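# Place each bottle on the ledge matching its cap

## Task

For every bottle, set it upright on the wall ledge whose label strip is the same colour as that bottle's cap, so that the bottle's entire base rests on that ledge.

## Robot and tools

ROBOT. Two seven-joint arms, left_arm and right_arm, each with a two-finger parallel gripper. The arm names do not match the left and right sides of the camera pictures. A gripper pose does not fix the elbow, so a big wrist rotation can swing the elbow around.

FRAME. All positions and orientations use one scene frame. Its origin lies on the plane z = 0, under the point halfway between the two arm bases, which sit 0.70 m above it. +x points forward (the direction both arms face), +z points up, and left_arm sits on the +y side. For each gripper, its own +z axis runs along the fingers toward the tips, and the pads close along its y axis. end_effector_position is the spot between the pads when they are shut, less than 1 cm behind the fingertips. As the fingers close, the tips travel about 17 mm further along gripper +z, and most of that happens while the pads are more than 70 mm apart. Reported poses can be off by a few cm, more at long reach.

ROW FORMAT. A row is always 16 numbers, even if only one arm moves. The first 8 are left_arm: x, y, z (metres), qw, qx, qy, qz (unit quaternion, w first), then opening. The last 8 are the same for right_arm. Position and quaternion are absolute targets in the scene frame, not offsets. Opening runs from -1 (closed) to +1 (fully open, 0.145 m). Going from fully open to closed takes at least about 0.5 s.

execute_actions(actions, cameras). actions is a list of actions. Each action is a list of 1 to 15 rows, and each row lasts one control step (1/30 s). If an action has fewer than 15 rows, its last row is held until 15 steps have passed, so each action lasts 0.5 s. An empty list just returns the state and images. An action is rejected for both arms if any target lies more than 0.6 m from that gripper's current position along any of the gripper's own axes. The whole call is rejected if any action is malformed, or if its first action fails that check against the last reported state. Each step, the commanded orientation is clipped to within 32 degrees of the measured one. One action may fall short, so the result's Hand target line shows where each arm is actually headed; send the rest in the next action. To keep an orientation, repeat your own target quaternion rather than copying the reported one, which drifts. To hold an arm still, keep resending the full pose from the last result before it stopped, plus its intended opening. A zero opening is a real command, so to leave a gripper unchanged, resend its present command (see Tool commands).

move(target, speed, blend, opening_speed, blocking, cameras). target is one 16-number row, or a list of up to 15 rows, all absolute, with no 0.6 m limit. Each gripper follows a straight line from its Hand target, turning the shorter way. There is no obstacle or arm avoidance. speed is the top path speed in m/s, from 0.002 to 1.1 (default 0.25). Turning is capped at twice that value in rad/s. Give one number, or one per target. blend (metres) rounds the corners at intermediate targets. opening_speed (0.2 or more, scale units per second) ramps the fingers gradually. Openings in the first row are sent at the start. Openings in later rows are applied on arrival, once everything is at rest. The whole move is capped at 10 s. With blocking=false the call returns after about 0.5 s while the motion continues, and a new move replaces it. Grippers lag and can overshoot speed, especially with a straight arm. The result adds a move: line with the ending: done (within 3 mm and 2 degrees), off_target, moving, held or fault. It also shows limits such as paced (pose clipped) or held (steps withheld). Neither done nor off_target says anything about contact.

wait(seconds 0 to 10, cameras) lets time run with the last commands held. stop(cameras) brakes a running move. zoom_image(camera cam_high or cam_low, region [x0, y0, x1, y1] in pixels, at most 504x504) magnifies the latest image from that camera. read_manual(section "licences") returns only licence text. finished_scene(scene) takes the current scene number and ends that scene irreversibly. The bottles must stay in place without the robot.

RESULTS. Each result gives, per arm: end_effector_position, end_effector_quat_wxyz, Hand target, Tool commands, and grip_measured (opening on the command scale). It also gives Joint positions (the last value is the finger opening in metres), Joint velocities (may read within noise) and Joint torques. Torques follow the joint order, include gravity, and carry per-arm offsets, scale factors and noise. Torques 3 and 4 wrap at ±28 N m. Calls that ran actions also list step-by-step end_effector_position readings. MOTOR HOT appears at 85 °C. At 100 °C an OVER-TEMPERATURE FAULT stops that arm for 30 to 60 s or more. Heating comes from holding loads, keeping an arm stretched out, or pushing toward an unreachable pose. Cameras cam_high and cam_low give 896x504 images. Their calibration is given, but each can be shifted slightly in a given scene.

GRIPPING. To hold something, command an opening well below grip_measured. A larger gap squeezes harder, up to roughly 10 N per pad on objects up to about 11 cm wide. A fast close can squeeze much harder.

AVOID. Do not knock objects off the work area, drop them, or release them while they are moving. Avoid fast impacts and pressing past a contact point. Avoid arm-to-arm collisions: the clearance check does not protect the grippers or wrist cameras from each other. Never close one gripper on the other's fingers. Loose objects may occasionally be nudged by something else.

Each tool is called after "Emit:" as name([rows], argument=value, ...), one row to a line, values as JSON.

## Session

Emit:
execute_actions(actions=[])

Emit:
zoom_image(camera="cam_high", region=[420, 200, 700, 420])

Emit:
zoom_image(camera="cam_low", region=[320, 130, 620, 390])

Scene clock: 0.00 s.
left_arm: end_effector_position=(+0.2239, +0.1828, +0.6144) grip_measured=+1.00 end_effector_quat_wxyz=(-0.319, +0.395, -0.515, +0.691) | right_arm: end_effector_position=(+0.4009, -0.1655, +0.3728) grip_measured=+1.00 end_effector_quat_wxyz=(+0.260, +0.265, +0.837, +0.401)
Joint positions: left_arm=[-1.106 0.942 0.535 2.339 -0.48 -0.199 -0.367 0.145] | right_arm=[0.583 0.619 -0.841 0.925 -1.182 -0.496 -0.047 0.145]
Joint velocities: within noise
Joint torques (N m): no reading
Motor temperatures (°C): left_arm=[21 21 22 20 21 23 21] | right_arm=[20 22 21 19 20 19 21]
Hand target: left_arm +0.2239, +0.1828, +0.6144; -0.319, +0.395, -0.515, +0.691 | right_arm +0.4009, -0.1655, +0.3728; +0.260, +0.265, +0.837, +0.401
Tool commands: left_gripper/opening=+1.0 right_gripper/opening=+1.0

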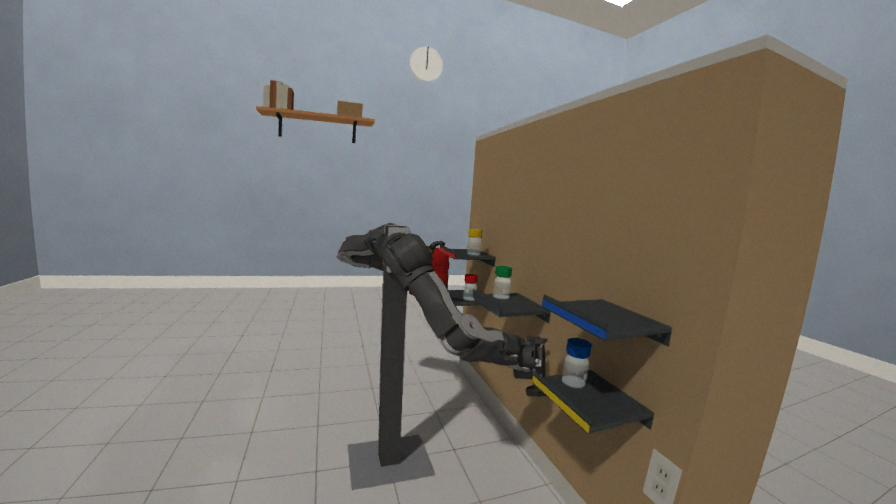

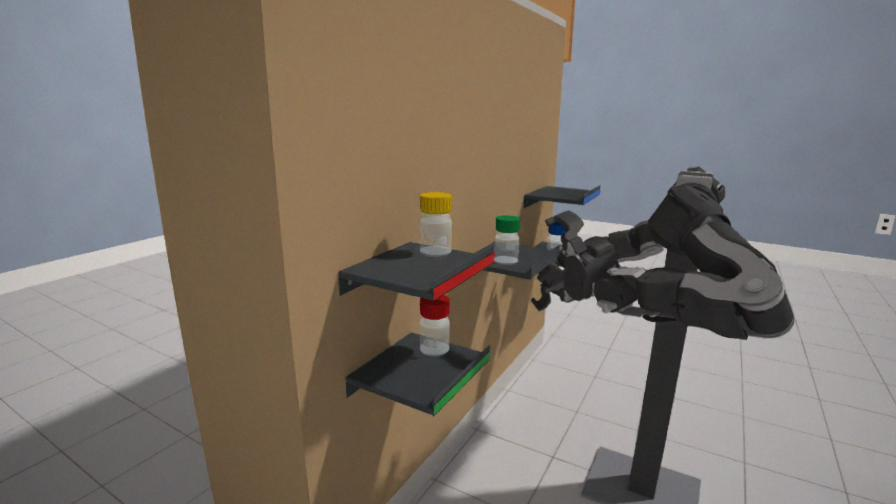

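Scaled by 1.800 from the camera's 896x504 image, which has a finer 1280x720 frame.

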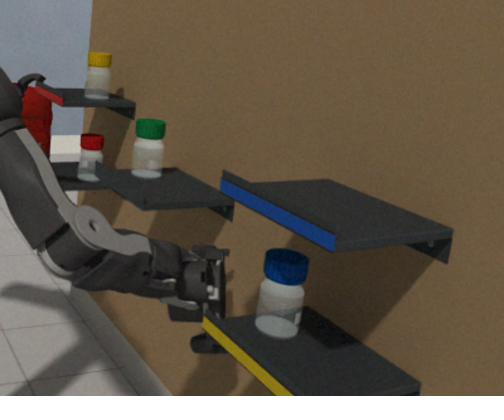

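Scaled by 1.680 from the camera's 896x504 image, which has a finer 1280x720 frame.

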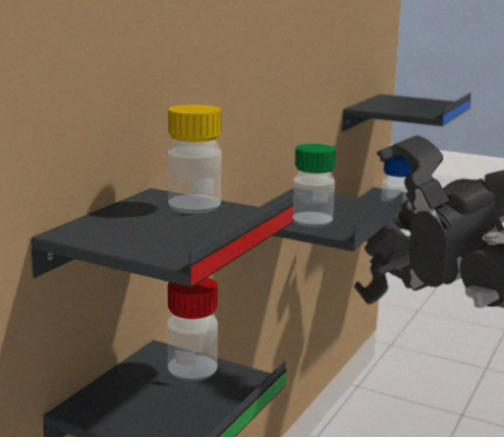

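Emit:
move([
  [0.22,0.26,0.67,0,0.7071,0,0.7071,1,0.23,-0.24,0.41,0,0.7071,0,0.7071,1],
  [0.24,0.318,0.69,0,0.7071,0,0.7071,0.6,0.21,-0.354,0.497,0,0.7071,0,0.7071,0.6],
  [0.40,0.318,0.69,0,0.7071,0,0.7071,0.6,0.398,-0.354,0.497,0,0.7071,0,0.7071,0.6],
], blend=[0.03,0,0], speed=[0.3,0.3,0.2])

Emit:
zoom_image(camera="cam_high", region=[420, 200, 700, 440])

Emit:
zoom_image(camera="cam_low", region=[320, 130, 620, 390])

Scene clock: 48.00 s.
left_arm: end_effector_position=(+0.4001, +0.3181, +0.6934) grip_measured=+0.60 end_effector_quat_wxyz=(-0.001, +0.704, +0.000, +0.710) | right_arm: end_effector_position=(+0.3986, -0.3553, +0.4999) grip_measured=+0.60 end_effector_quat_wxyz=(+0.001, +0.703, -0.003, +0.711)
Joint positions: left_arm=[-1.407 1.699 1.368 1.697 1.583 -0.05 -0.255 0.119] | right_arm=[0.242 0.917 -0.396 1.138 1.015 -0.333 0.122 0.119]
Joint velocities: within noise
Joint torques (N m): left_arm=[5.21 1.25 2.7 0.14 0.07 -0.72 0.16] | right_arm=[4.23 6.66 2.52 2.19 0.13 -0.32 0.16]
Motor temperatures (°C): left_arm=[21 21 23 21 21 23 21] | right_arm=[22 23 22 20 20 19 21]
Hand target: left_arm +0.4000, +0.3181, +0.6900; +0.000, +0.707, +0.000, +0.707 | right_arm +0.3980, -0.3540, +0.4971; +0.000, +0.707, +0.000, +0.707
Off the commanded pose: left_arm 0.003 m, 0 deg | right_arm 0.003 m, 1 deg.
joint sent to its limit (left arm) — joint 1 (shoulder pitch), lower limit. The joint targets still meet the commanded pose.
move: done

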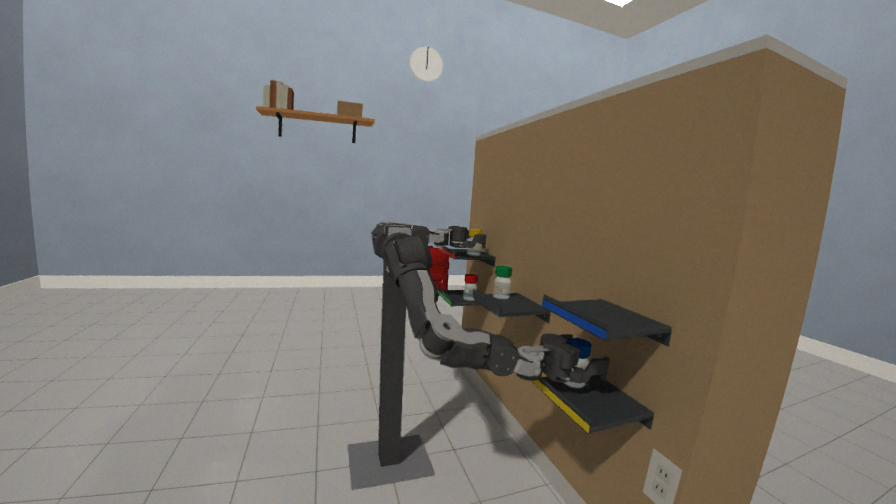

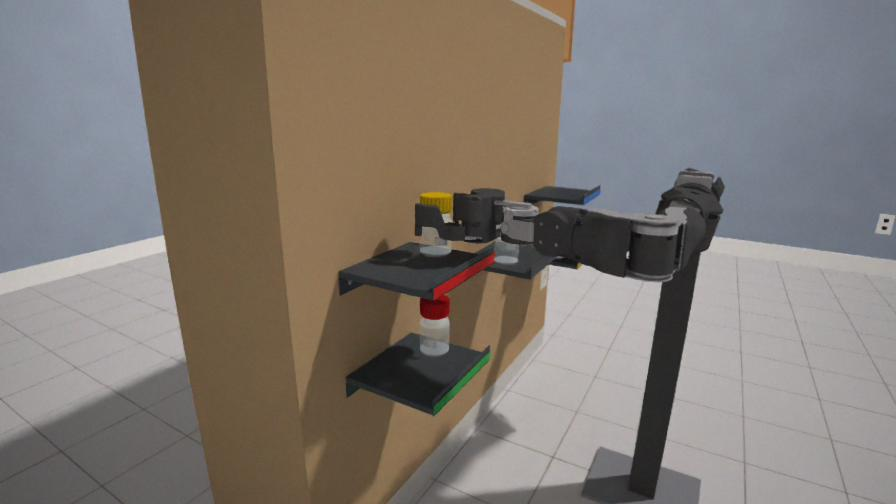

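Scaled by 1.800 from the camera's 896x504 image, which has a finer 1280x720 frame.

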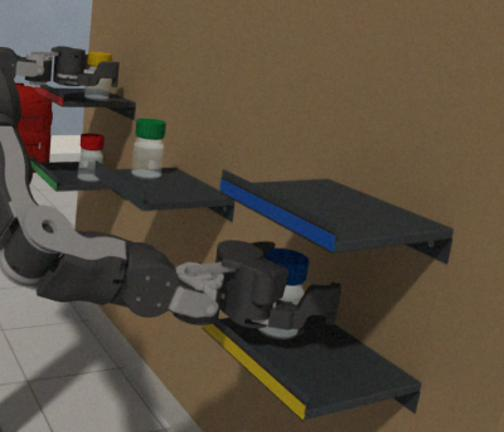

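Scaled by 1.680 from the camera's 896x504 image, which has a finer 1280x720 frame.

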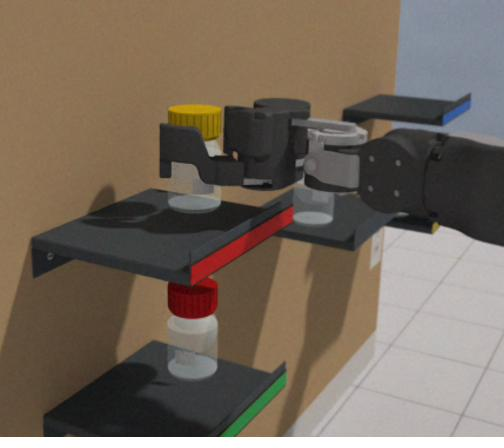

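Emit:
move([
  [0.40,0.318,0.69,0,0.7071,0,0.7071,-0.9,0.398,-0.354,0.497,0,0.7071,0,0.7071,-0.9],
  [0.40,0.318,0.735,0,0.7071,0,0.7071,-0.9,0.398,-0.354,0.54,0,0.7071,0,0.7071,-0.9],
  [0.27,0.24,0.735,0.06,0.7045,-0.06,0.7045,-0.9,0.215,-0.355,0.55,0,0.7071,0,0.7071,-0.9],
  [0.32,0.10,0.735,0.15,0.691,-0.15,0.691,-0.9,0.215,-0.37,0.735,0,0.7071,0,0.7071,-0.9],
], opening_speed=2, blend=[0,0.01,0.03,0])

Scene clock: 65.00 s.
left_arm: end_effector_position=(+0.3197, +0.0989, +0.7332) grip_measured=-0.32 end_effector_quat_wxyz=(+0.152, +0.693, -0.153, +0.688) | right_arm: end_effector_position=(+0.2145, -0.3711, +0.7347) grip_measured=-0.55 end_effector_quat_wxyz=(+0.002, +0.708, -0.003, +0.706)
Joint positions: left_arm=[0.816 0.871 -0.43 2.31 1.542 0.68 -0.723 0.052] | right_arm=[-0.922 0.847 1.57 2.053 1.391 0.628 0.293 0.034]
Joint velocities: within noise
Joint torques (N m): left_arm=[6.53 1.86 2.32 0.72 -0.28 -0.62 -0.05] | right_arm=[0.01 4.79 2.73 0.84 0.27 -0.49 0.14]
Motor temperatures (°C): left_arm=[22 21 24 21 21 24 21] | right_arm=[22 23 22 20 20 19 21]
Hand target: left_arm +0.3200, +0.1000, +0.7350; +0.150, +0.691, -0.150, +0.691 | right_arm +0.2150, -0.3699, +0.7350; +0.000, +0.707, +0.000, +0.707
Off the commanded pose: left_arm 0.002 m, 1 deg | right_arm 0.001 m, 0 deg.
joint read past its limit (right arm) — joint 3 (upper arm roll), upper limit.
joint sent to its limit (right arm) — joint 3 (upper arm roll), upper limit. The joint targets still meet the commanded pose.
move: done

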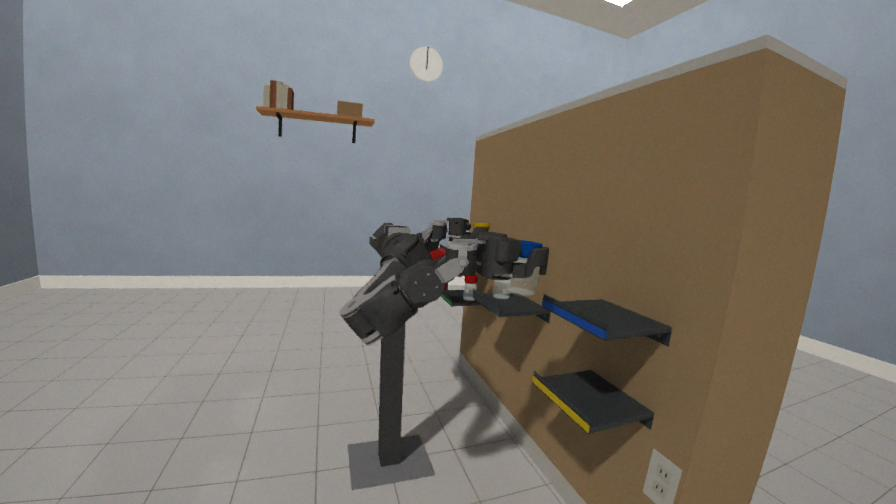

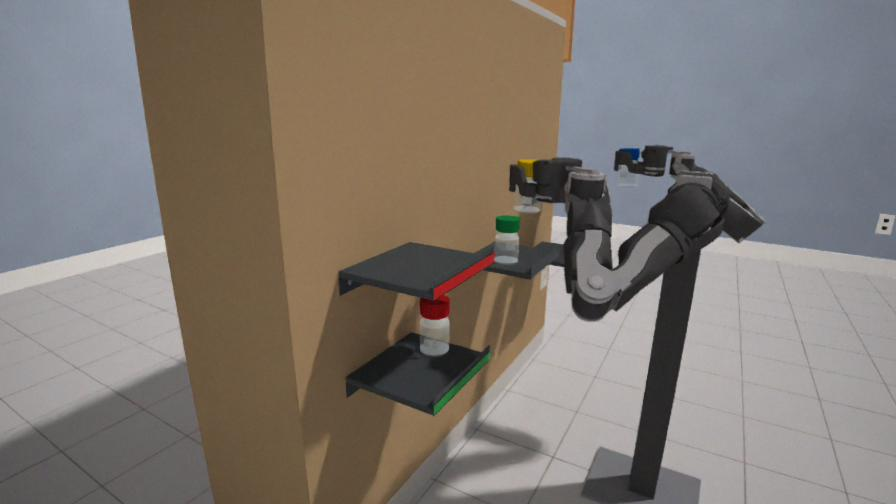

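Emit:
move([
  [0.39,-0.072,0.725,0.183,0.683,-0.183,0.683,-0.9,0.39,-0.37,0.737,0,0.7071,0,0.7071,-0.9],
  [0.39,-0.072,0.605,0.183,0.683,-0.183,0.683,-0.9,0.39,-0.37,0.706,0,0.7071,0,0.7071,-0.9],
], blend=0.01, speed=[0.25,0.12])

Emit:
zoom_image(camera="cam_high", region=[460, 200, 700, 380])

Emit:
zoom_image(camera="cam_low", region=[450, 140, 650, 300])

Scene clock: 74.13 s.
left_arm: end_effector_position=(+0.3898, -0.0716, +0.6027) grip_measured=-0.32 end_effector_quat_wxyz=(+0.181, +0.687, -0.183, +0.679) | right_arm: end_effector_position=(+0.3901, -0.3691, +0.7064) grip_measured=-0.55 end_effector_quat_wxyz=(+0.006, +0.709, +0.011, +0.705)
Joint positions: left_arm=[0.883 0.233 -1.158 1.616 0.906 0.214 -0.649 0.052] | right_arm=[-1.311 1.622 1.347 1.535 1.559 0.042 -0.008 0.034]
Joint velocities: within noise
Joint torques (N m): left_arm=[9.22 -1.25 2.61 3.32 -0.35 -0.83 0.22] | right_arm=[3.71 1.89 4.23 0.42 0.14 -0.78 -0.16]
Motor temperatures (°C): left_arm=[23 21 24 21 21 24 21] | right_arm=[22 23 23 20 20 20 21]
Hand target: left_arm +0.3900, -0.0720, +0.6049; +0.183, +0.683, -0.183, +0.683 | right_arm +0.3899, -0.3700, +0.7060; +0.008, +0.707, +0.008, +0.707
Off the commanded pose: left_arm 0.002 m, 1 deg | right_arm 0.001 m, 1 deg.
joint sent to its limit (right arm) — joint 1 (shoulder pitch), lower limit; joint 5 (forearm roll), upper limit. The joint targets still meet the commanded pose.
move: done

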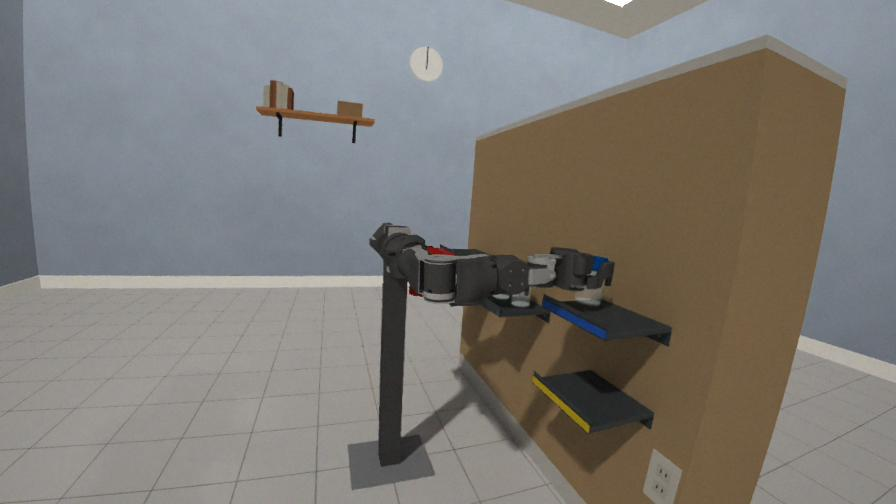

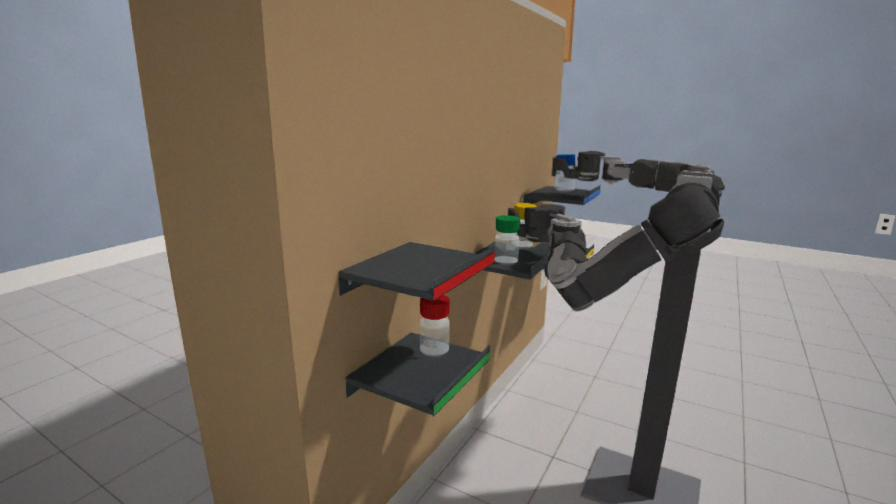

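Scaled by 2.100 from the camera's 896x504 image, which has a finer 1280x720 frame.

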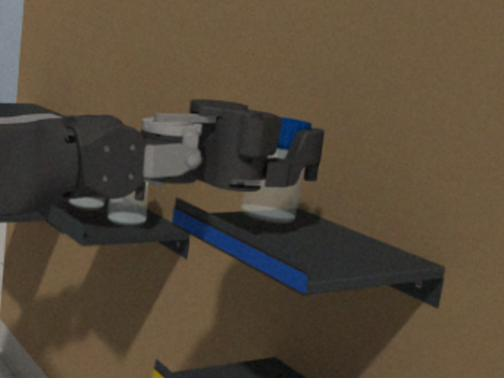

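Scaled by 2.520 from the camera's 896x504 image, which has a finer 1280x720 frame.

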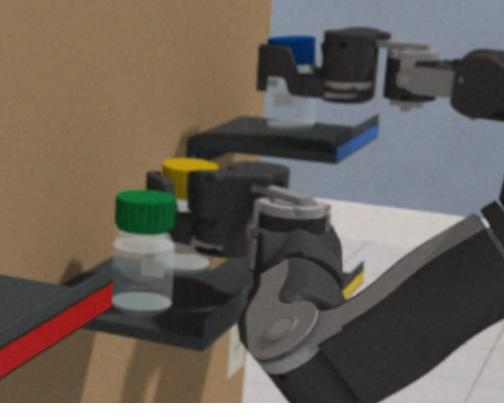

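Emit:
move([
  [0.39,-0.072,0.592,0.183,0.683,-0.183,0.683,-0.9,0.39,-0.37,0.693,0,0.7071,0,0.7071,-0.9],
], speed=0.04, cameras=[])

Emit:
move([
  [0.39,-0.072,0.587,0.183,0.683,-0.183,0.683,-0.9,0.39,-0.37,0.687,0,0.7071,0,0.7071,-0.9],
], speed=0.04)

Emit:
zoom_image(camera="cam_low", region=[450, 140, 650, 300])

Scene clock: 83.27 s.
left_arm: end_effector_position=(+0.3901, -0.0721, +0.5937) grip_measured=-0.32 end_effector_quat_wxyz=(+0.183, +0.684, -0.182, +0.683) | right_arm: end_effector_position=(+0.3901, -0.3691, +0.6945) grip_measured=-0.55 end_effector_quat_wxyz=(+0.007, +0.708, +0.011, +0.706)
Joint positions: left_arm=[0.865 0.233 -1.176 1.592 0.883 0.169 -0.637 0.052] | right_arm=[-1.311 1.622 1.289 1.537 1.559 -0.02 -0.011 0.034]
Joint velocities: within noise
Joint torques (N m): left_arm=[8.03 -0.88 2 2.95 -0.33 -0.81 0.22] | right_arm=[3.47 1.99 3.69 0.34 0.18 -0.72 -0.16]
Motor temperatures (°C): left_arm=[24 21 24 21 21 24 21] | right_arm=[22 23 23 19 20 20 21]
Hand target: left_arm +0.3900, -0.0720, +0.5921; +0.183, +0.683, -0.183, +0.683 | right_arm +0.3899, -0.3700, +0.6930; +0.009, +0.707, +0.009, +0.707
Off the commanded pose: left_arm 0.002 m, 0 deg | right_arm 0.002 m, 2 deg.
joint sent to its limit (right arm) — joint 1 (shoulder pitch), lower limit; joint 5 (forearm roll), upper limit. The joint targets still meet the commanded pose.
move: done
No camera images: "cameras" was empty.

Scene clock: 84.03 s.
left_arm: end_effector_position=(+0.3904, -0.0722, +0.5925) grip_measured=-0.32 end_effector_quat_wxyz=(+0.184, +0.679, -0.180, +0.687) | right_arm: end_effector_position=(+0.3900, -0.3692, +0.6941) grip_measured=-0.55 end_effector_quat_wxyz=(+0.008, +0.699, +0.010, +0.715)
Joint positions: left_arm=[0.863 0.234 -1.186 1.582 0.873 0.141 -0.634 0.052] | right_arm=[-1.31 1.622 1.267 1.538 1.559 -0.065 -0.014 0.034]
Joint velocities: within noise
Joint torques (N m): left_arm=[7.29 -0.7 1.58 2.62 -0.17 -0.56 0.22] | right_arm=[3.31 2.07 2.56 0.39 0.16 -0.2 -0.17]
Motor temperatures (°C): left_arm=[24 21 24 21 21 24 21] | right_arm=[22 23 23 19 20 20 21]
Hand target: left_arm +0.3900, -0.0720, +0.5871; +0.183, +0.683, -0.183, +0.683 | right_arm +0.3898, -0.3699, +0.6870; +0.009, +0.707, +0.009, +0.707
Off the commanded pose: left_arm 0.006 m, 1 deg | right_arm 0.007 m, 2 deg.
joint sent to its limit (right arm) — joint 1 (shoulder pitch), lower limit; joint 5 (forearm roll), upper limit. The joint targets still meet the commanded pose.
move: off_target (left_arm, right_arm)

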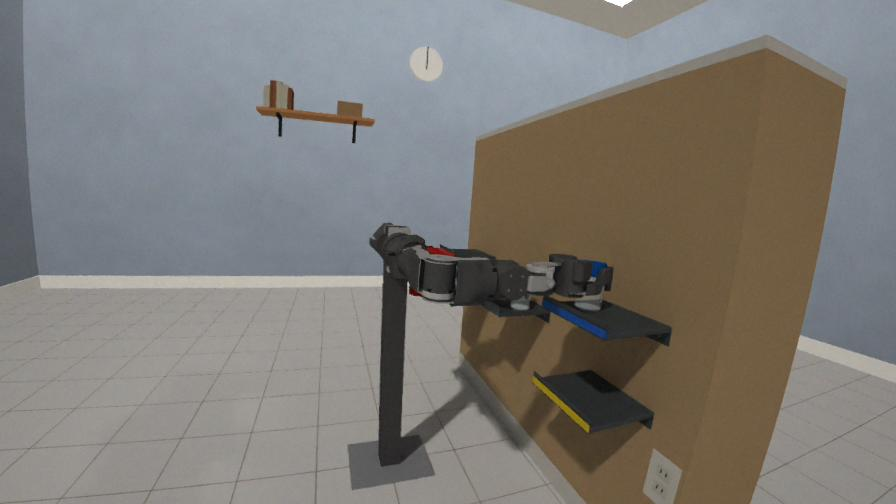

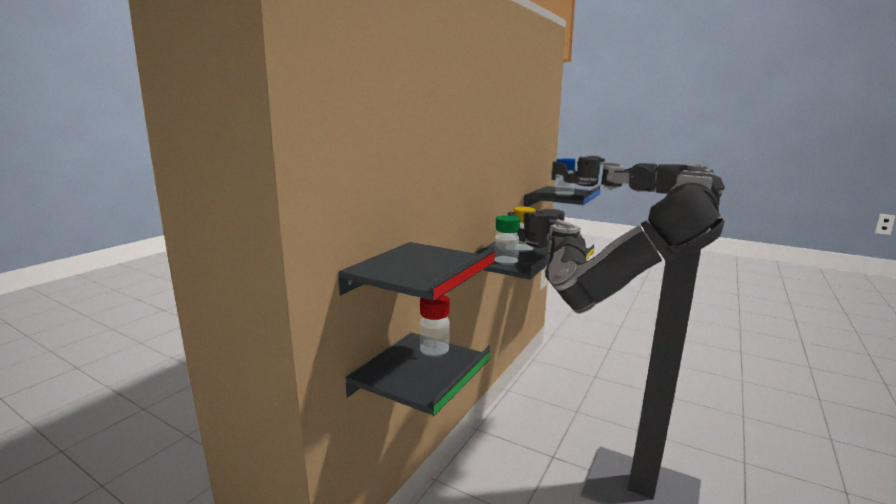

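Scaled by 2.520 from the camera's 896x504 image, which has a finer 1280x720 frame.

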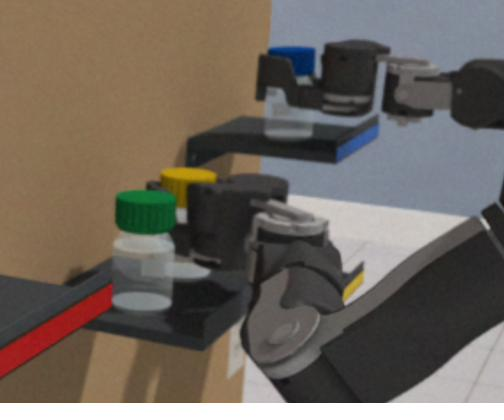

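Emit:
move([
  [0.39,-0.072,0.592,0.183,0.683,-0.183,0.683,0.05,0.39,-0.37,0.694,0,0.7071,0,0.7071,0.1],
  [0.275,-0.005,0.605,0.183,0.683,-0.183,0.683,0.05,0.26,-0.37,0.705,0,0.7071,0,0.7071,0.1],
  [0.25,0.18,0.58,0,0.7071,0,0.7071,0.05,0.24,-0.25,0.66,0,0.7071,0,0.7071,0.1],
  [0.21,0.323,0.497,0,0.7071,0,0.7071,0.6,0.29,-0.113,0.598,-0.1228,0.6964,0.1228,0.6964,0.6],
], speed=[0.1,0.2,0.3,0.3], blend=[0,0,0.03,0])

Emit:
zoom_image(camera="cam_high", region=[420, 200, 700, 440])

Emit:
zoom_image(camera="cam_low", region=[320, 130, 620, 390])

Scene clock: 104.80 s.
left_arm: end_effector_position=(+0.2107, +0.3233, +0.4972) grip_measured=+0.60 end_effector_quat_wxyz=(-0.127, +0.779, -0.018, +0.614) | right_arm: end_effector_position=(+0.2901, -0.1137, +0.6000) grip_measured=+0.60 end_effector_quat_wxyz=(-0.140, +0.706, +0.143, +0.680)
Joint positions: left_arm=[0.31 1.7 -1.564 2.066 0.848 -0.787 -0.959 0.119] | right_arm=[-1.311 1.998 0.64 2.348 1.156 -0.534 -0.861 0.119]
Joint velocities: within noise
Joint torques (N m): left_arm=[2.04 6.63 0.47 2.39 -0.06 -0.45 0.14] | right_arm=[3.28 0.99 2.56 1.4 -0.21 -0.19 0.15]
Motor temperatures (°C): left_arm=[24 21 24 21 21 24 21] | right_arm=[22 23 23 19 20 20 21]
Hand target: left_arm +0.2103, +0.3227, +0.4970; -0.125, +0.780, -0.018, +0.613 | right_arm +0.2898, -0.1136, +0.5984; -0.140, +0.708, +0.145, +0.677
Off the commanded pose: left_arm 0.001 m, 20 deg | right_arm 0.002 m, 4 deg.
joint read past its limit (right arm) — joint 2 (shoulder roll), upper limit.
joint sent to its limit (left arm) — joint 3 (upper arm roll), lower limit; joint 6 (wrist pitch), lower limit. The joint targets are off in orientation, not in position.
joint sent to its limit (right arm) — joint 1 (shoulder pitch), lower limit; joint 2 (shoulder roll), upper limit. The joint targets are off in orientation, not in position.
move: off_target (left_arm, right_arm); target 4's new opening was sent with left_arm's hand 0.001 m and 20 deg from that target

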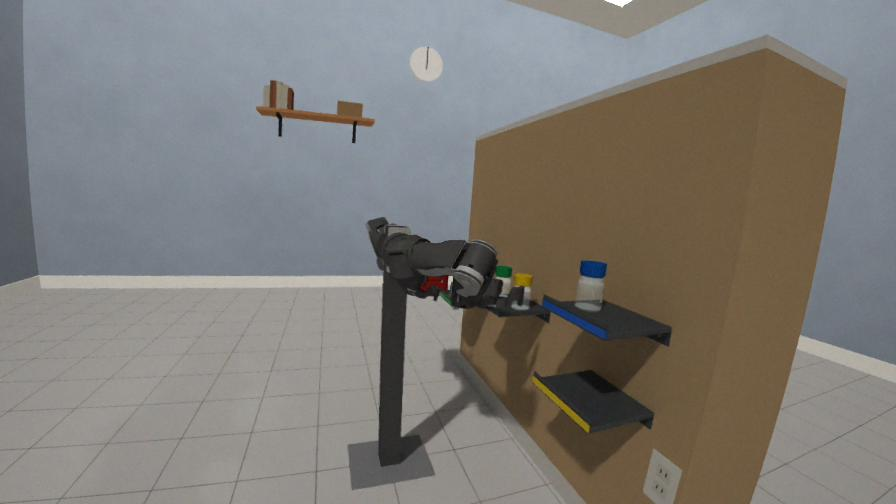

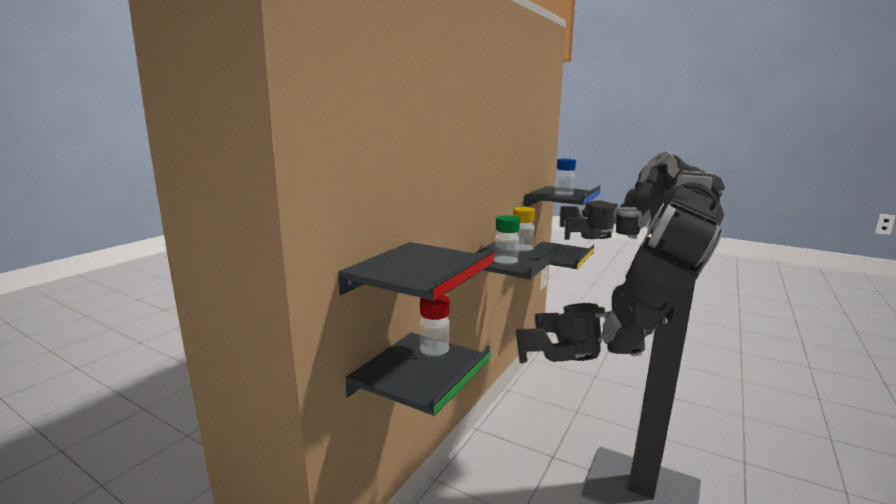

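Scaled by 1.800 from the camera's 896x504 image, which has a finer 1280x720 frame.

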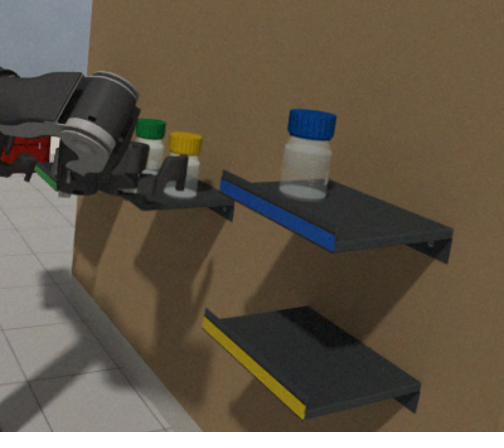

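Scaled by 1.680 from the camera's 896x504 image, which has a finer 1280x720 frame.

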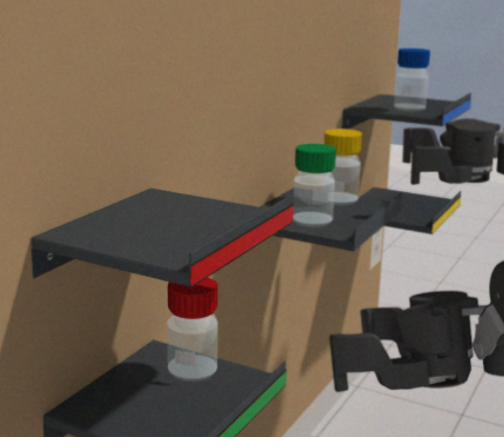

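Emit:
move([
  [0.25,0.322,0.51,0,0.7071,0,0.7071,0.6,0.29,-0.113,0.598,-0.1228,0.6964,0.1228,0.6964,0.1],
  [0.40,0.322,0.495,0,0.7071,0,0.7071,0.6,0.391,-0.074,0.597,-0.1228,0.6964,0.1228,0.6964,0.1],
], speed=0.15)

Emit:
zoom_image(camera="cam_high", region=[420, 200, 620, 360])

Emit:
zoom_image(camera="cam_low", region=[320, 130, 620, 390])

Scene clock: 124.10 s.
left_arm: end_effector_position=(+0.4004, +0.3215, +0.4957) grip_measured=+0.60 end_effector_quat_wxyz=(+0.000, +0.706, +0.001, +0.708) | right_arm: end_effector_position=(+0.3536, -0.1091, +0.6116) grip_measured=+0.10 end_effector_quat_wxyz=(-0.196, +0.737, +0.254, +0.595)
Joint positions: left_arm=[0.769 1.111 -1.423 1.252 1.4 -0.656 -0.174 0.119] | right_arm=[-1.31 1.998 1 1.987 1.558 -0.132 -0.161 0.083]
Joint velocities: within noise
Joint torques (N m): left_arm=[6.76 5.02 2.62 0.75 0.11 -0.59 0.25] | right_arm=[4.42 1.2 5.31 0.42 0.08 -0.32 0.18]
Motor temperatures (°C): left_arm=[22 23 23 21 21 24 21] | right_arm=[22 22 23 19 20 20 21]
Hand target: left_arm +0.4000, +0.3220, +0.4950; +0.000, +0.707, +0.000, +0.707 | right_arm +0.3532, -0.1082, +0.6120; -0.198, +0.737, +0.255, +0.594
Off the commanded pose: left_arm 0.001 m, 0 deg | right_arm 0.053 m, 21 deg.
joint sent to its limit (right arm) — joint 1 (shoulder pitch), lower limit; joint 2 (shoulder roll), upper limit; joint 5 (forearm roll), upper limit. The joint targets are off in position and orientation.
move: off_target (right_arm)

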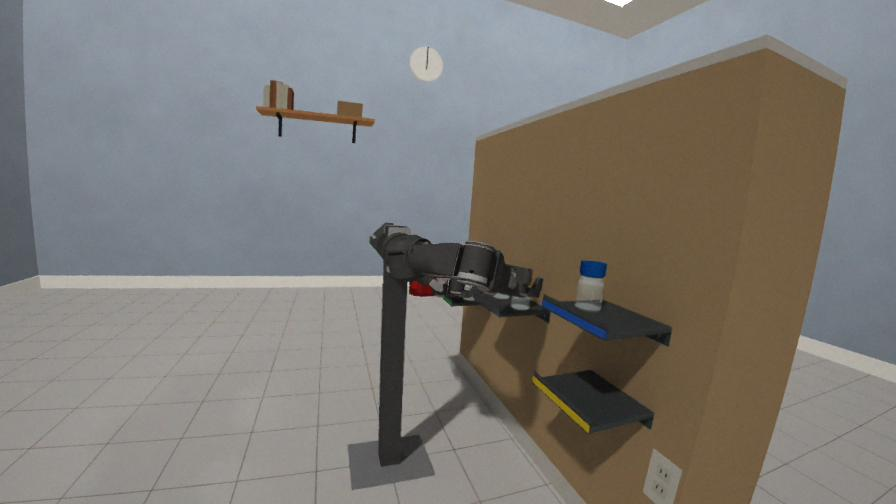

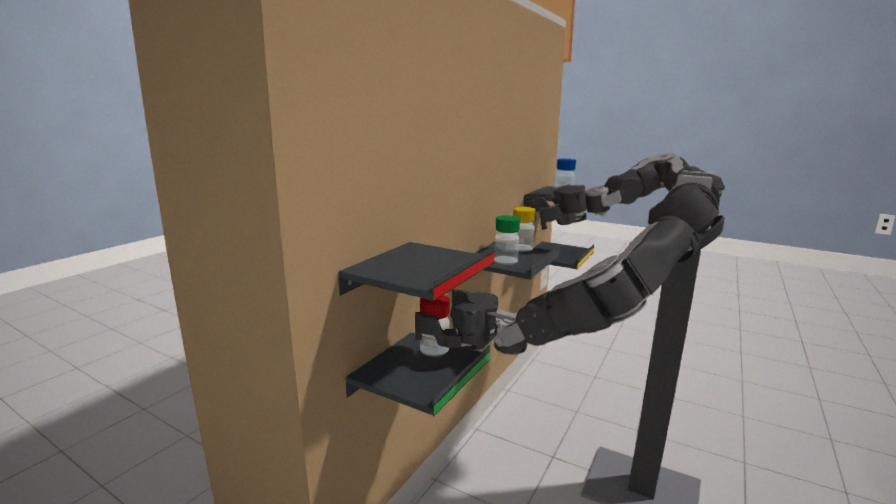

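Scaled by 2.520 from the camera's 896x504 image, which has a finer 1280x720 frame.

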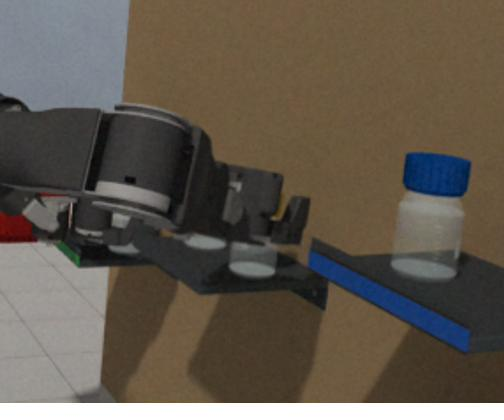

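Scaled by 1.680 from the camera's 896x504 image, which has a finer 1280x720 frame.

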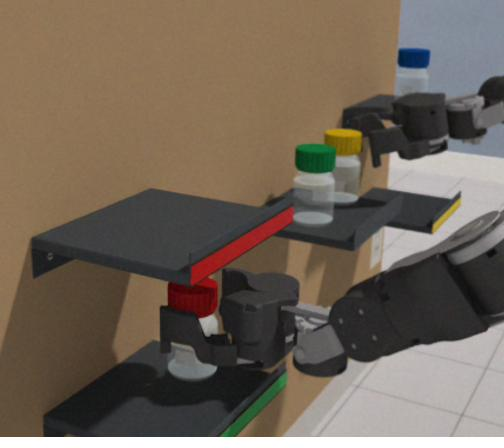

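Emit:
move([
  [0.40,0.322,0.495,0,0.7071,0,0.7071,-0.9,0.353,-0.109,0.612,-0.1228,0.6964,0.1228,0.6964,0.1],
  [0.40,0.322,0.54,0,0.7071,0,0.7071,-0.9,0.28,-0.15,0.63,-0.1228,0.6964,0.1228,0.6964,0.1],
  [0.215,0.33,0.55,0,0.7071,0,0.7071,-0.9,0.26,-0.24,0.735,0,0.7071,0,0.7071,0.1],
  [0.215,0.36,0.735,0,0.7071,0,0.7071,-0.9,0.32,-0.10,0.735,-0.153,0.6903,0.153,0.6903,0.1],
  [0.30,0.38,0.735,0,0.7071,0,0.7071,-0.9,0.30,-0.11,0.62,-0.1228,0.6964,0.1228,0.6964,0.1],
], opening_speed=2, blend=[0,0.01,0.02,0.02,0])

Scene clock: 153.77 s.
left_arm: end_effector_position=(+0.3001, +0.3804, +0.7341) grip_measured=-0.54 end_effector_quat_wxyz=(-0.002, +0.709, +0.001, +0.705) | right_arm: end_effector_position=(+0.3000, -0.1102, +0.6203) grip_measured=+0.10 end_effector_quat_wxyz=(-0.131, +0.700, +0.135, +0.689)
Joint positions: left_arm=[1.686 1.912 -1.464 1.822 1.585 0.224 0.088 0.035] | right_arm=[-1.311 1.997 0.772 2.359 1.242 -0.452 -0.869 0.083]
Joint velocities: within noise
Joint torques (N m): left_arm=[3.18 -0.59 2.99 0.14 0.23 -0.77 0.18] | right_arm=[3.44 1.12 2.93 1.54 -0.38 -0.39 -0.16]
Motor temperatures (°C): left_arm=[24 23 24 21 21 24 21] | right_arm=[22 22 24 19 20 20 21]
Hand target: left_arm +0.3000, +0.3800, +0.7350; +0.000, +0.707, +0.000, +0.707 | right_arm +0.2999, -0.1105, +0.6203; -0.131, +0.700, +0.133, +0.689
Off the commanded pose: left_arm 0.001 m, 0 deg | right_arm 0.000 m, 2 deg.
joint sent to its limit (left arm) — joint 5 (forearm roll), upper limit. The joint targets still meet the commanded pose.
joint sent to its limit (right arm) — joint 1 (shoulder pitch), lower limit; joint 2 (shoulder roll), upper limit. The joint targets still meet the commanded pose.
move: done; limits=paced

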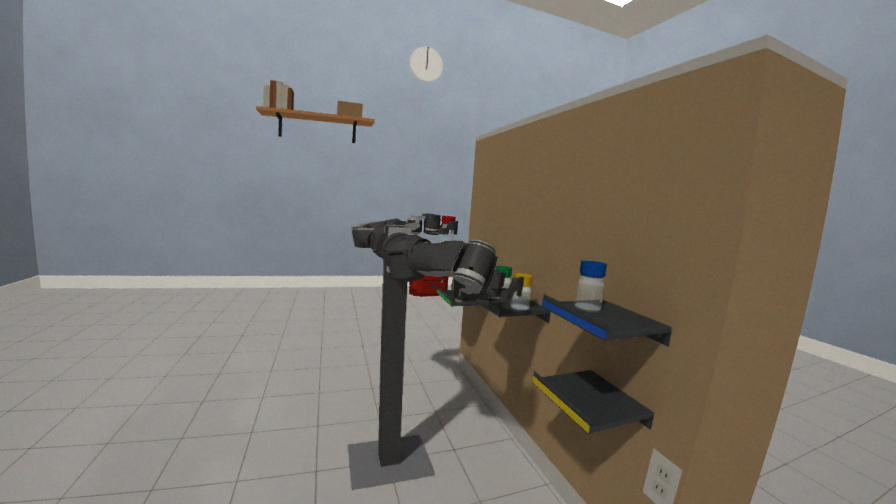

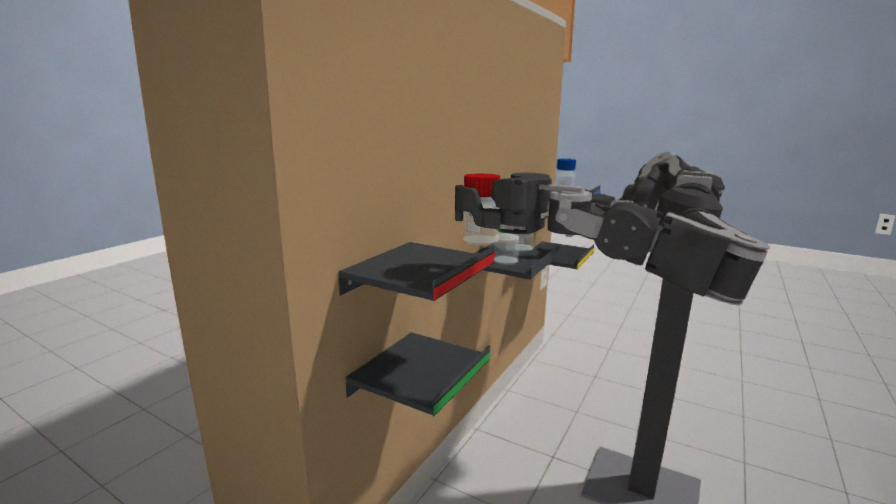

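Emit:
move([
  [0.39,0.385,0.735,0,0.7071,0,0.7071,-0.9,0.24,-0.20,0.55,0,0.7071,0,0.7071,0.1],
  [0.39,0.385,0.705,0,0.7071,0,0.7071,-0.9,0.30,-0.22,0.33,0,0.7071,0,0.7071,0.1],
], cameras=[])

Emit:
move([
  [0.39,0.385,0.692,0,0.7071,0,0.7071,-0.9,0.30,-0.22,0.33,0,0.7071,0,0.7071,0.1],
], speed=0.04)

Emit:
zoom_image(camera="cam_low", region=[320, 130, 620, 390])

Scene clock: 167.97 s.
left_arm: end_effector_position=(+0.3902, +0.3851, +0.7047) grip_measured=-0.54 end_effector_quat_wxyz=(-0.001, +0.709, +0.000, +0.705) | right_arm: end_effector_position=(+0.2611, -0.2452, +0.4040) grip_measured=+0.10 end_effector_quat_wxyz=(-0.076, +0.917, +0.218, +0.325)
Joint positions: left_arm=[1.545 1.519 -1.501 1.465 1.563 0.049 0.054 0.035] | right_arm=[-1.31 1.998 0.258 1.78 1.558 -0.186 -0.093 0.083]
Joint velocities: within noise
Joint torques (N m): left_arm=[5.37 0.59 3.41 0.43 0.23 -0.94 0.09] | right_arm=[3.57 1.62 1.7 0.73 0.11 -0.22 0.18]
Motor temperatures (°C): left_arm=[23 22 24 21 21 25 21] | right_arm=[22 22 23 19 20 20 21]
Hand target: left_arm +0.3900, +0.3851, +0.7050; +0.000, +0.707, +0.000, +0.707 | right_arm +0.2592, -0.2450, +0.4028; -0.078, +0.918, +0.218, +0.321
Off the commanded pose: left_arm 0.000 m, 0 deg | right_arm 0.087 m, 57 deg; orientation clipped.
joint sent to its limit (right arm) — joint 1 (shoulder pitch), lower limit; joint 2 (shoulder roll), upper limit; joint 5 (forearm roll), upper limit. The joint targets are off in position and orientation.
move: off_target (right_arm); limits=paced
No camera images: "cameras" was empty.

Scene clock: 178.17 s.
left_arm: end_effector_position=(+0.3904, +0.3849, +0.6945) grip_measured=-0.54 end_effector_quat_wxyz=(+0.000, +0.709, +0.000, +0.705) | right_arm: end_effector_position=(+0.2607, -0.2450, +0.4039) grip_measured=+0.10 end_effector_quat_wxyz=(-0.077, +0.917, +0.218, +0.325)
Joint positions: left_arm=[1.5 1.519 -1.501 1.465 1.566 0.004 0.054 0.035] | right_arm=[-1.31 1.998 0.257 1.78 1.558 -0.187 -0.093 0.083]
Joint velocities: within noise
Joint torques (N m): left_arm=[5.31 1.07 3.36 0.55 0.23 -0.94 0.1] | right_arm=[3.68 1.62 1.87 0.5 0.1 -0.2 0.16]
Motor temperatures (°C): left_arm=[23 22 25 21 21 25 21] | right_arm=[22 22 23 19 20 20 21]
Hand target: left_arm +0.3900, +0.3851, +0.6946; +0.000, +0.707, +0.000, +0.707 | right_arm +0.2592, -0.2450, +0.4028; -0.078, +0.918, +0.218, +0.321
Off the commanded pose: left_arm 0.003 m, 0 deg | right_arm 0.087 m, 57 deg.
joint sent to its limit (right arm) — joint 1 (shoulder pitch), lower limit; joint 2 (shoulder roll), upper limit; joint 5 (forearm roll), upper limit.
move: off_target (right_arm; path cut at 10 s); limits=paced

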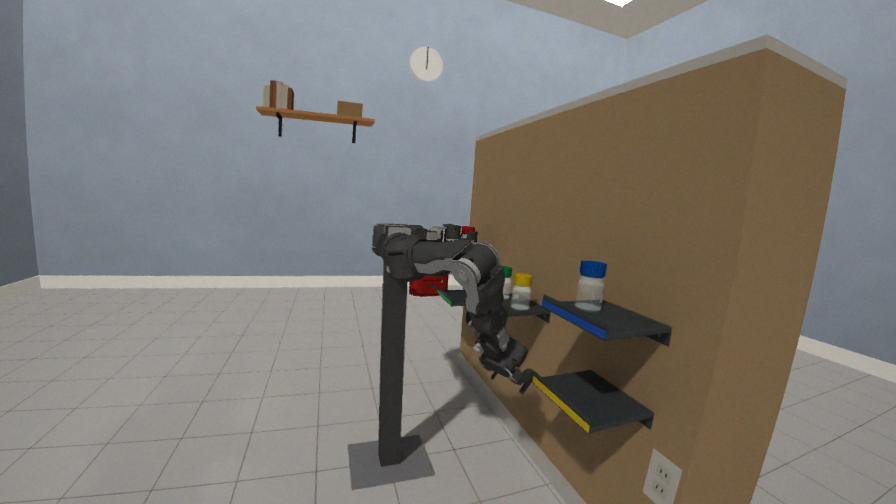

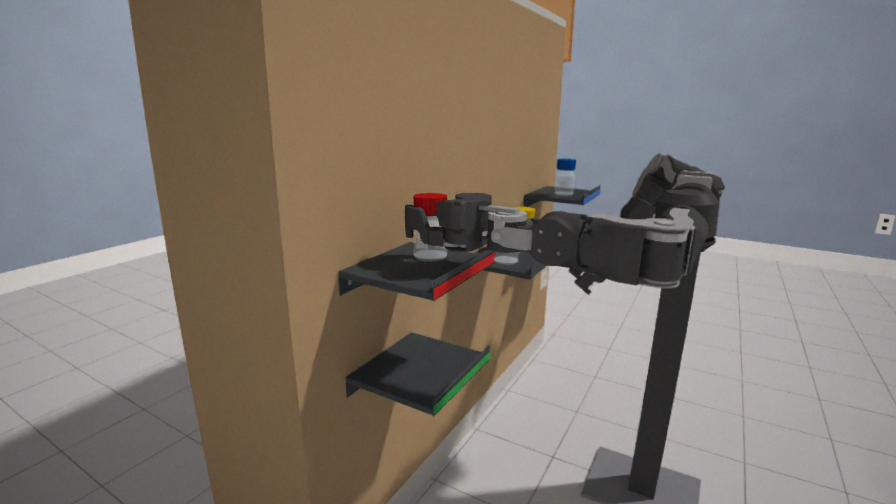

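Scaled by 1.680 from the camera's 896x504 image, which has a finer 1280x720 frame.

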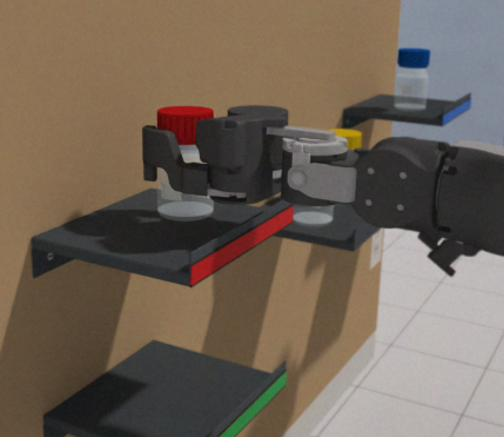

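Emit:
move([
  [0.39,0.385,0.690,0,0.7071,0,0.7071,-0.9,0.22,-0.23,0.34,0,0.98,0,0.199,0.1],
  [0.39,0.385,0.685,0,0.7071,0,0.7071,-0.9,0.14,-0.20,0.19,0,1,0,0,0.1],
], cameras=[])

Scene clock: 203.33 s.
left_arm: end_effector_position=(+0.3902, +0.3850, +0.6886) grip_measured=-0.54 end_effector_quat_wxyz=(+0.000, +0.704, +0.000, +0.710) | right_arm: end_effector_position=(+0.1016, -0.2535, +0.3538) grip_measured=+0.10 end_effector_quat_wxyz=(-0.113, +0.985, +0.073, +0.108)
Joint positions: left_arm=[1.464 1.519 -1.501 1.465 1.57 -0.047 0.054 0.035] | right_arm=[-1.311 1.648 0.047 1.951 1.559 0.083 -0.134 0.083]
Joint velocities: within noise
Joint torques (N m): left_arm=[4.63 1.09 2.77 0.28 0.19 -0.67 0.09] | right_arm=[1.17 1.2 1.61 1.89 0.11 0.07 0]
Motor temperatures (°C): left_arm=[23 21 25 21 21 25 21] | right_arm=[22 22 22 19 20 20 21]
Hand target: left_arm +0.3900, +0.3851, +0.6850; +0.000, +0.707, +0.000, +0.707 | right_arm +0.1011, -0.2537, +0.3537; -0.111, +0.985, +0.072, +0.107
Off the commanded pose: left_arm 0.004 m, 1 deg | right_arm 0.177 m, 20 deg.
joint sent to its limit (right arm) — joint 1 (shoulder pitch), lower limit; joint 5 (forearm roll), upper limit. The joint targets are off in position and orientation.
move: off_target (left_arm, right_arm)
No camera images: "cameras" was empty.

Emit:
move([
  [0.39,0.385,0.689,0,0.7071,0,0.7071,0.1,0.20,-0.23,0.35,0.09,0.765,0.557,0.311,0.1],
  [0.25,0.385,0.70,0,0.7071,0,0.7071,0.1,0.27,-0.20,0.36,0.26,0.265,0.837,0.401,0.1],
  [0.28,0.18,0.65,0.06,0.7045,-0.06,0.7045,0.1,0.30,-0.18,0.36,0.26,0.265,0.837,0.401,0.1],
  [0.30,0.067,0.60,0.1228,0.6964,-0.1228,0.6964,0.1,0.32,-0.18,0.36,0.26,0.265,0.837,0.401,0.1],
], speed=[0.3,0.3,0.3,0.2])

Emit:
zoom_image(camera="cam_low", region=[320, 130, 620, 390])

Scene clock: 230.57 s.
left_arm: end_effector_position=(+0.2997, +0.0657, +0.6028) grip_measured=+0.10 end_effector_quat_wxyz=(+0.127, +0.693, -0.123, +0.699) | right_arm: end_effector_position=(+0.2765, -0.2131, +0.4259) grip_measured=+0.10 end_effector_quat_wxyz=(+0.212, +0.283, +0.881, +0.313)
Joint positions: left_arm=[0.987 0.956 -1.563 2.303 1 -0.126 -1.024 0.083] | right_arm=[-1.311 1.997 0.353 1.78 -0.43 0.032 -0.182 0.083]
Joint velocities: within noise
Joint torques (N m): left_arm=[4.81 1.38 1.61 2.29 -0.36 -0.29 -0.05] | right_arm=[3.92 1.73 3.43 0.46 0.14 0.05 -0.24]
Motor temperatures (°C): left_arm=[23 21 25 21 21 25 21] | right_arm=[22 22 22 19 20 19 21]
Hand target: left_arm +0.3000, +0.0670, +0.6000; +0.123, +0.696, -0.123, +0.696 | right_arm +0.2766, -0.2125, +0.4260; +0.210, +0.283, +0.881, +0.314
Off the commanded pose: left_arm 0.003 m, 1 deg | right_arm 0.086 m, 13 deg.
joint sent to its limit (right arm) — joint 1 (shoulder pitch), lower limit; joint 2 (shoulder roll), upper limit. The joint targets are off in position and orientation.
move: off_target (right_arm)

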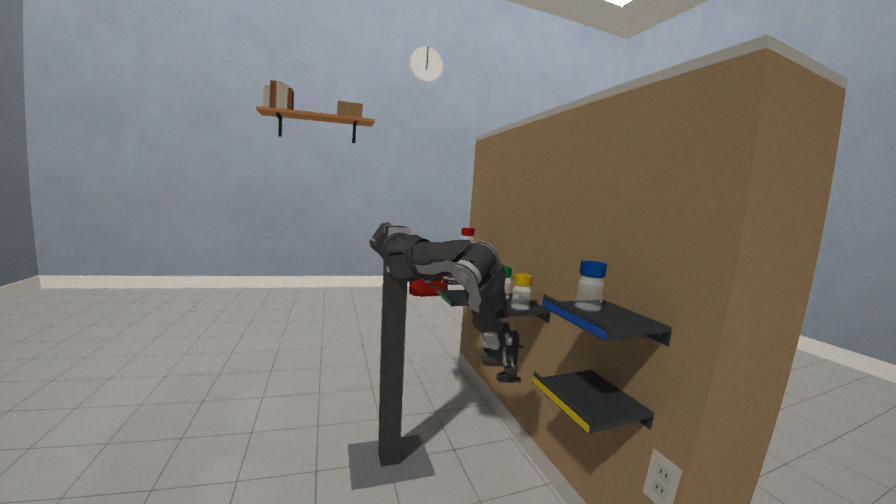

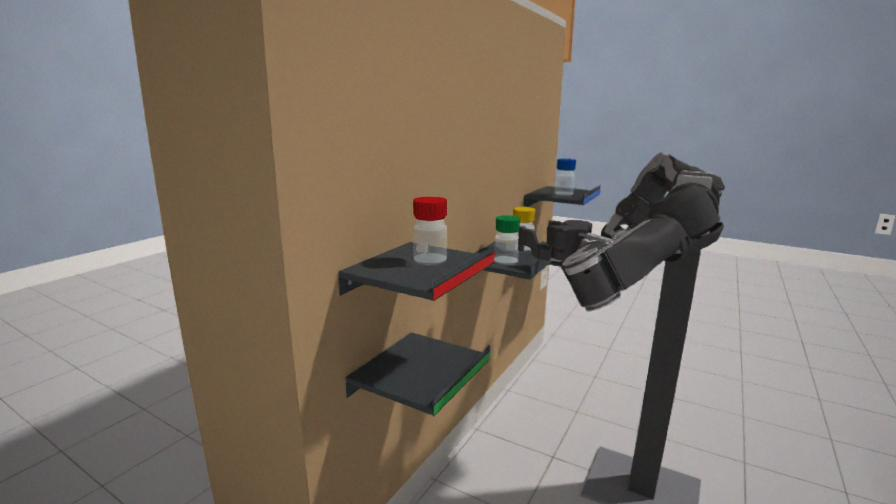

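Scaled by 1.680 from the camera's 896x504 image, which has a finer 1280x720 frame.

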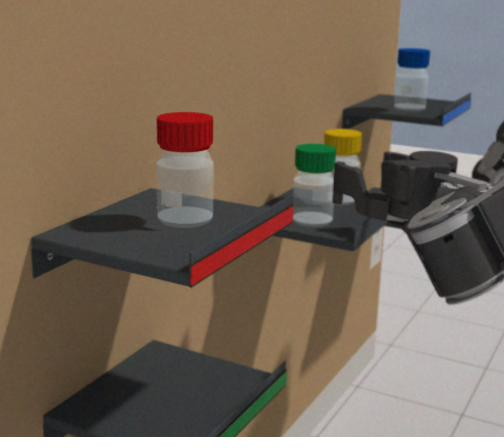

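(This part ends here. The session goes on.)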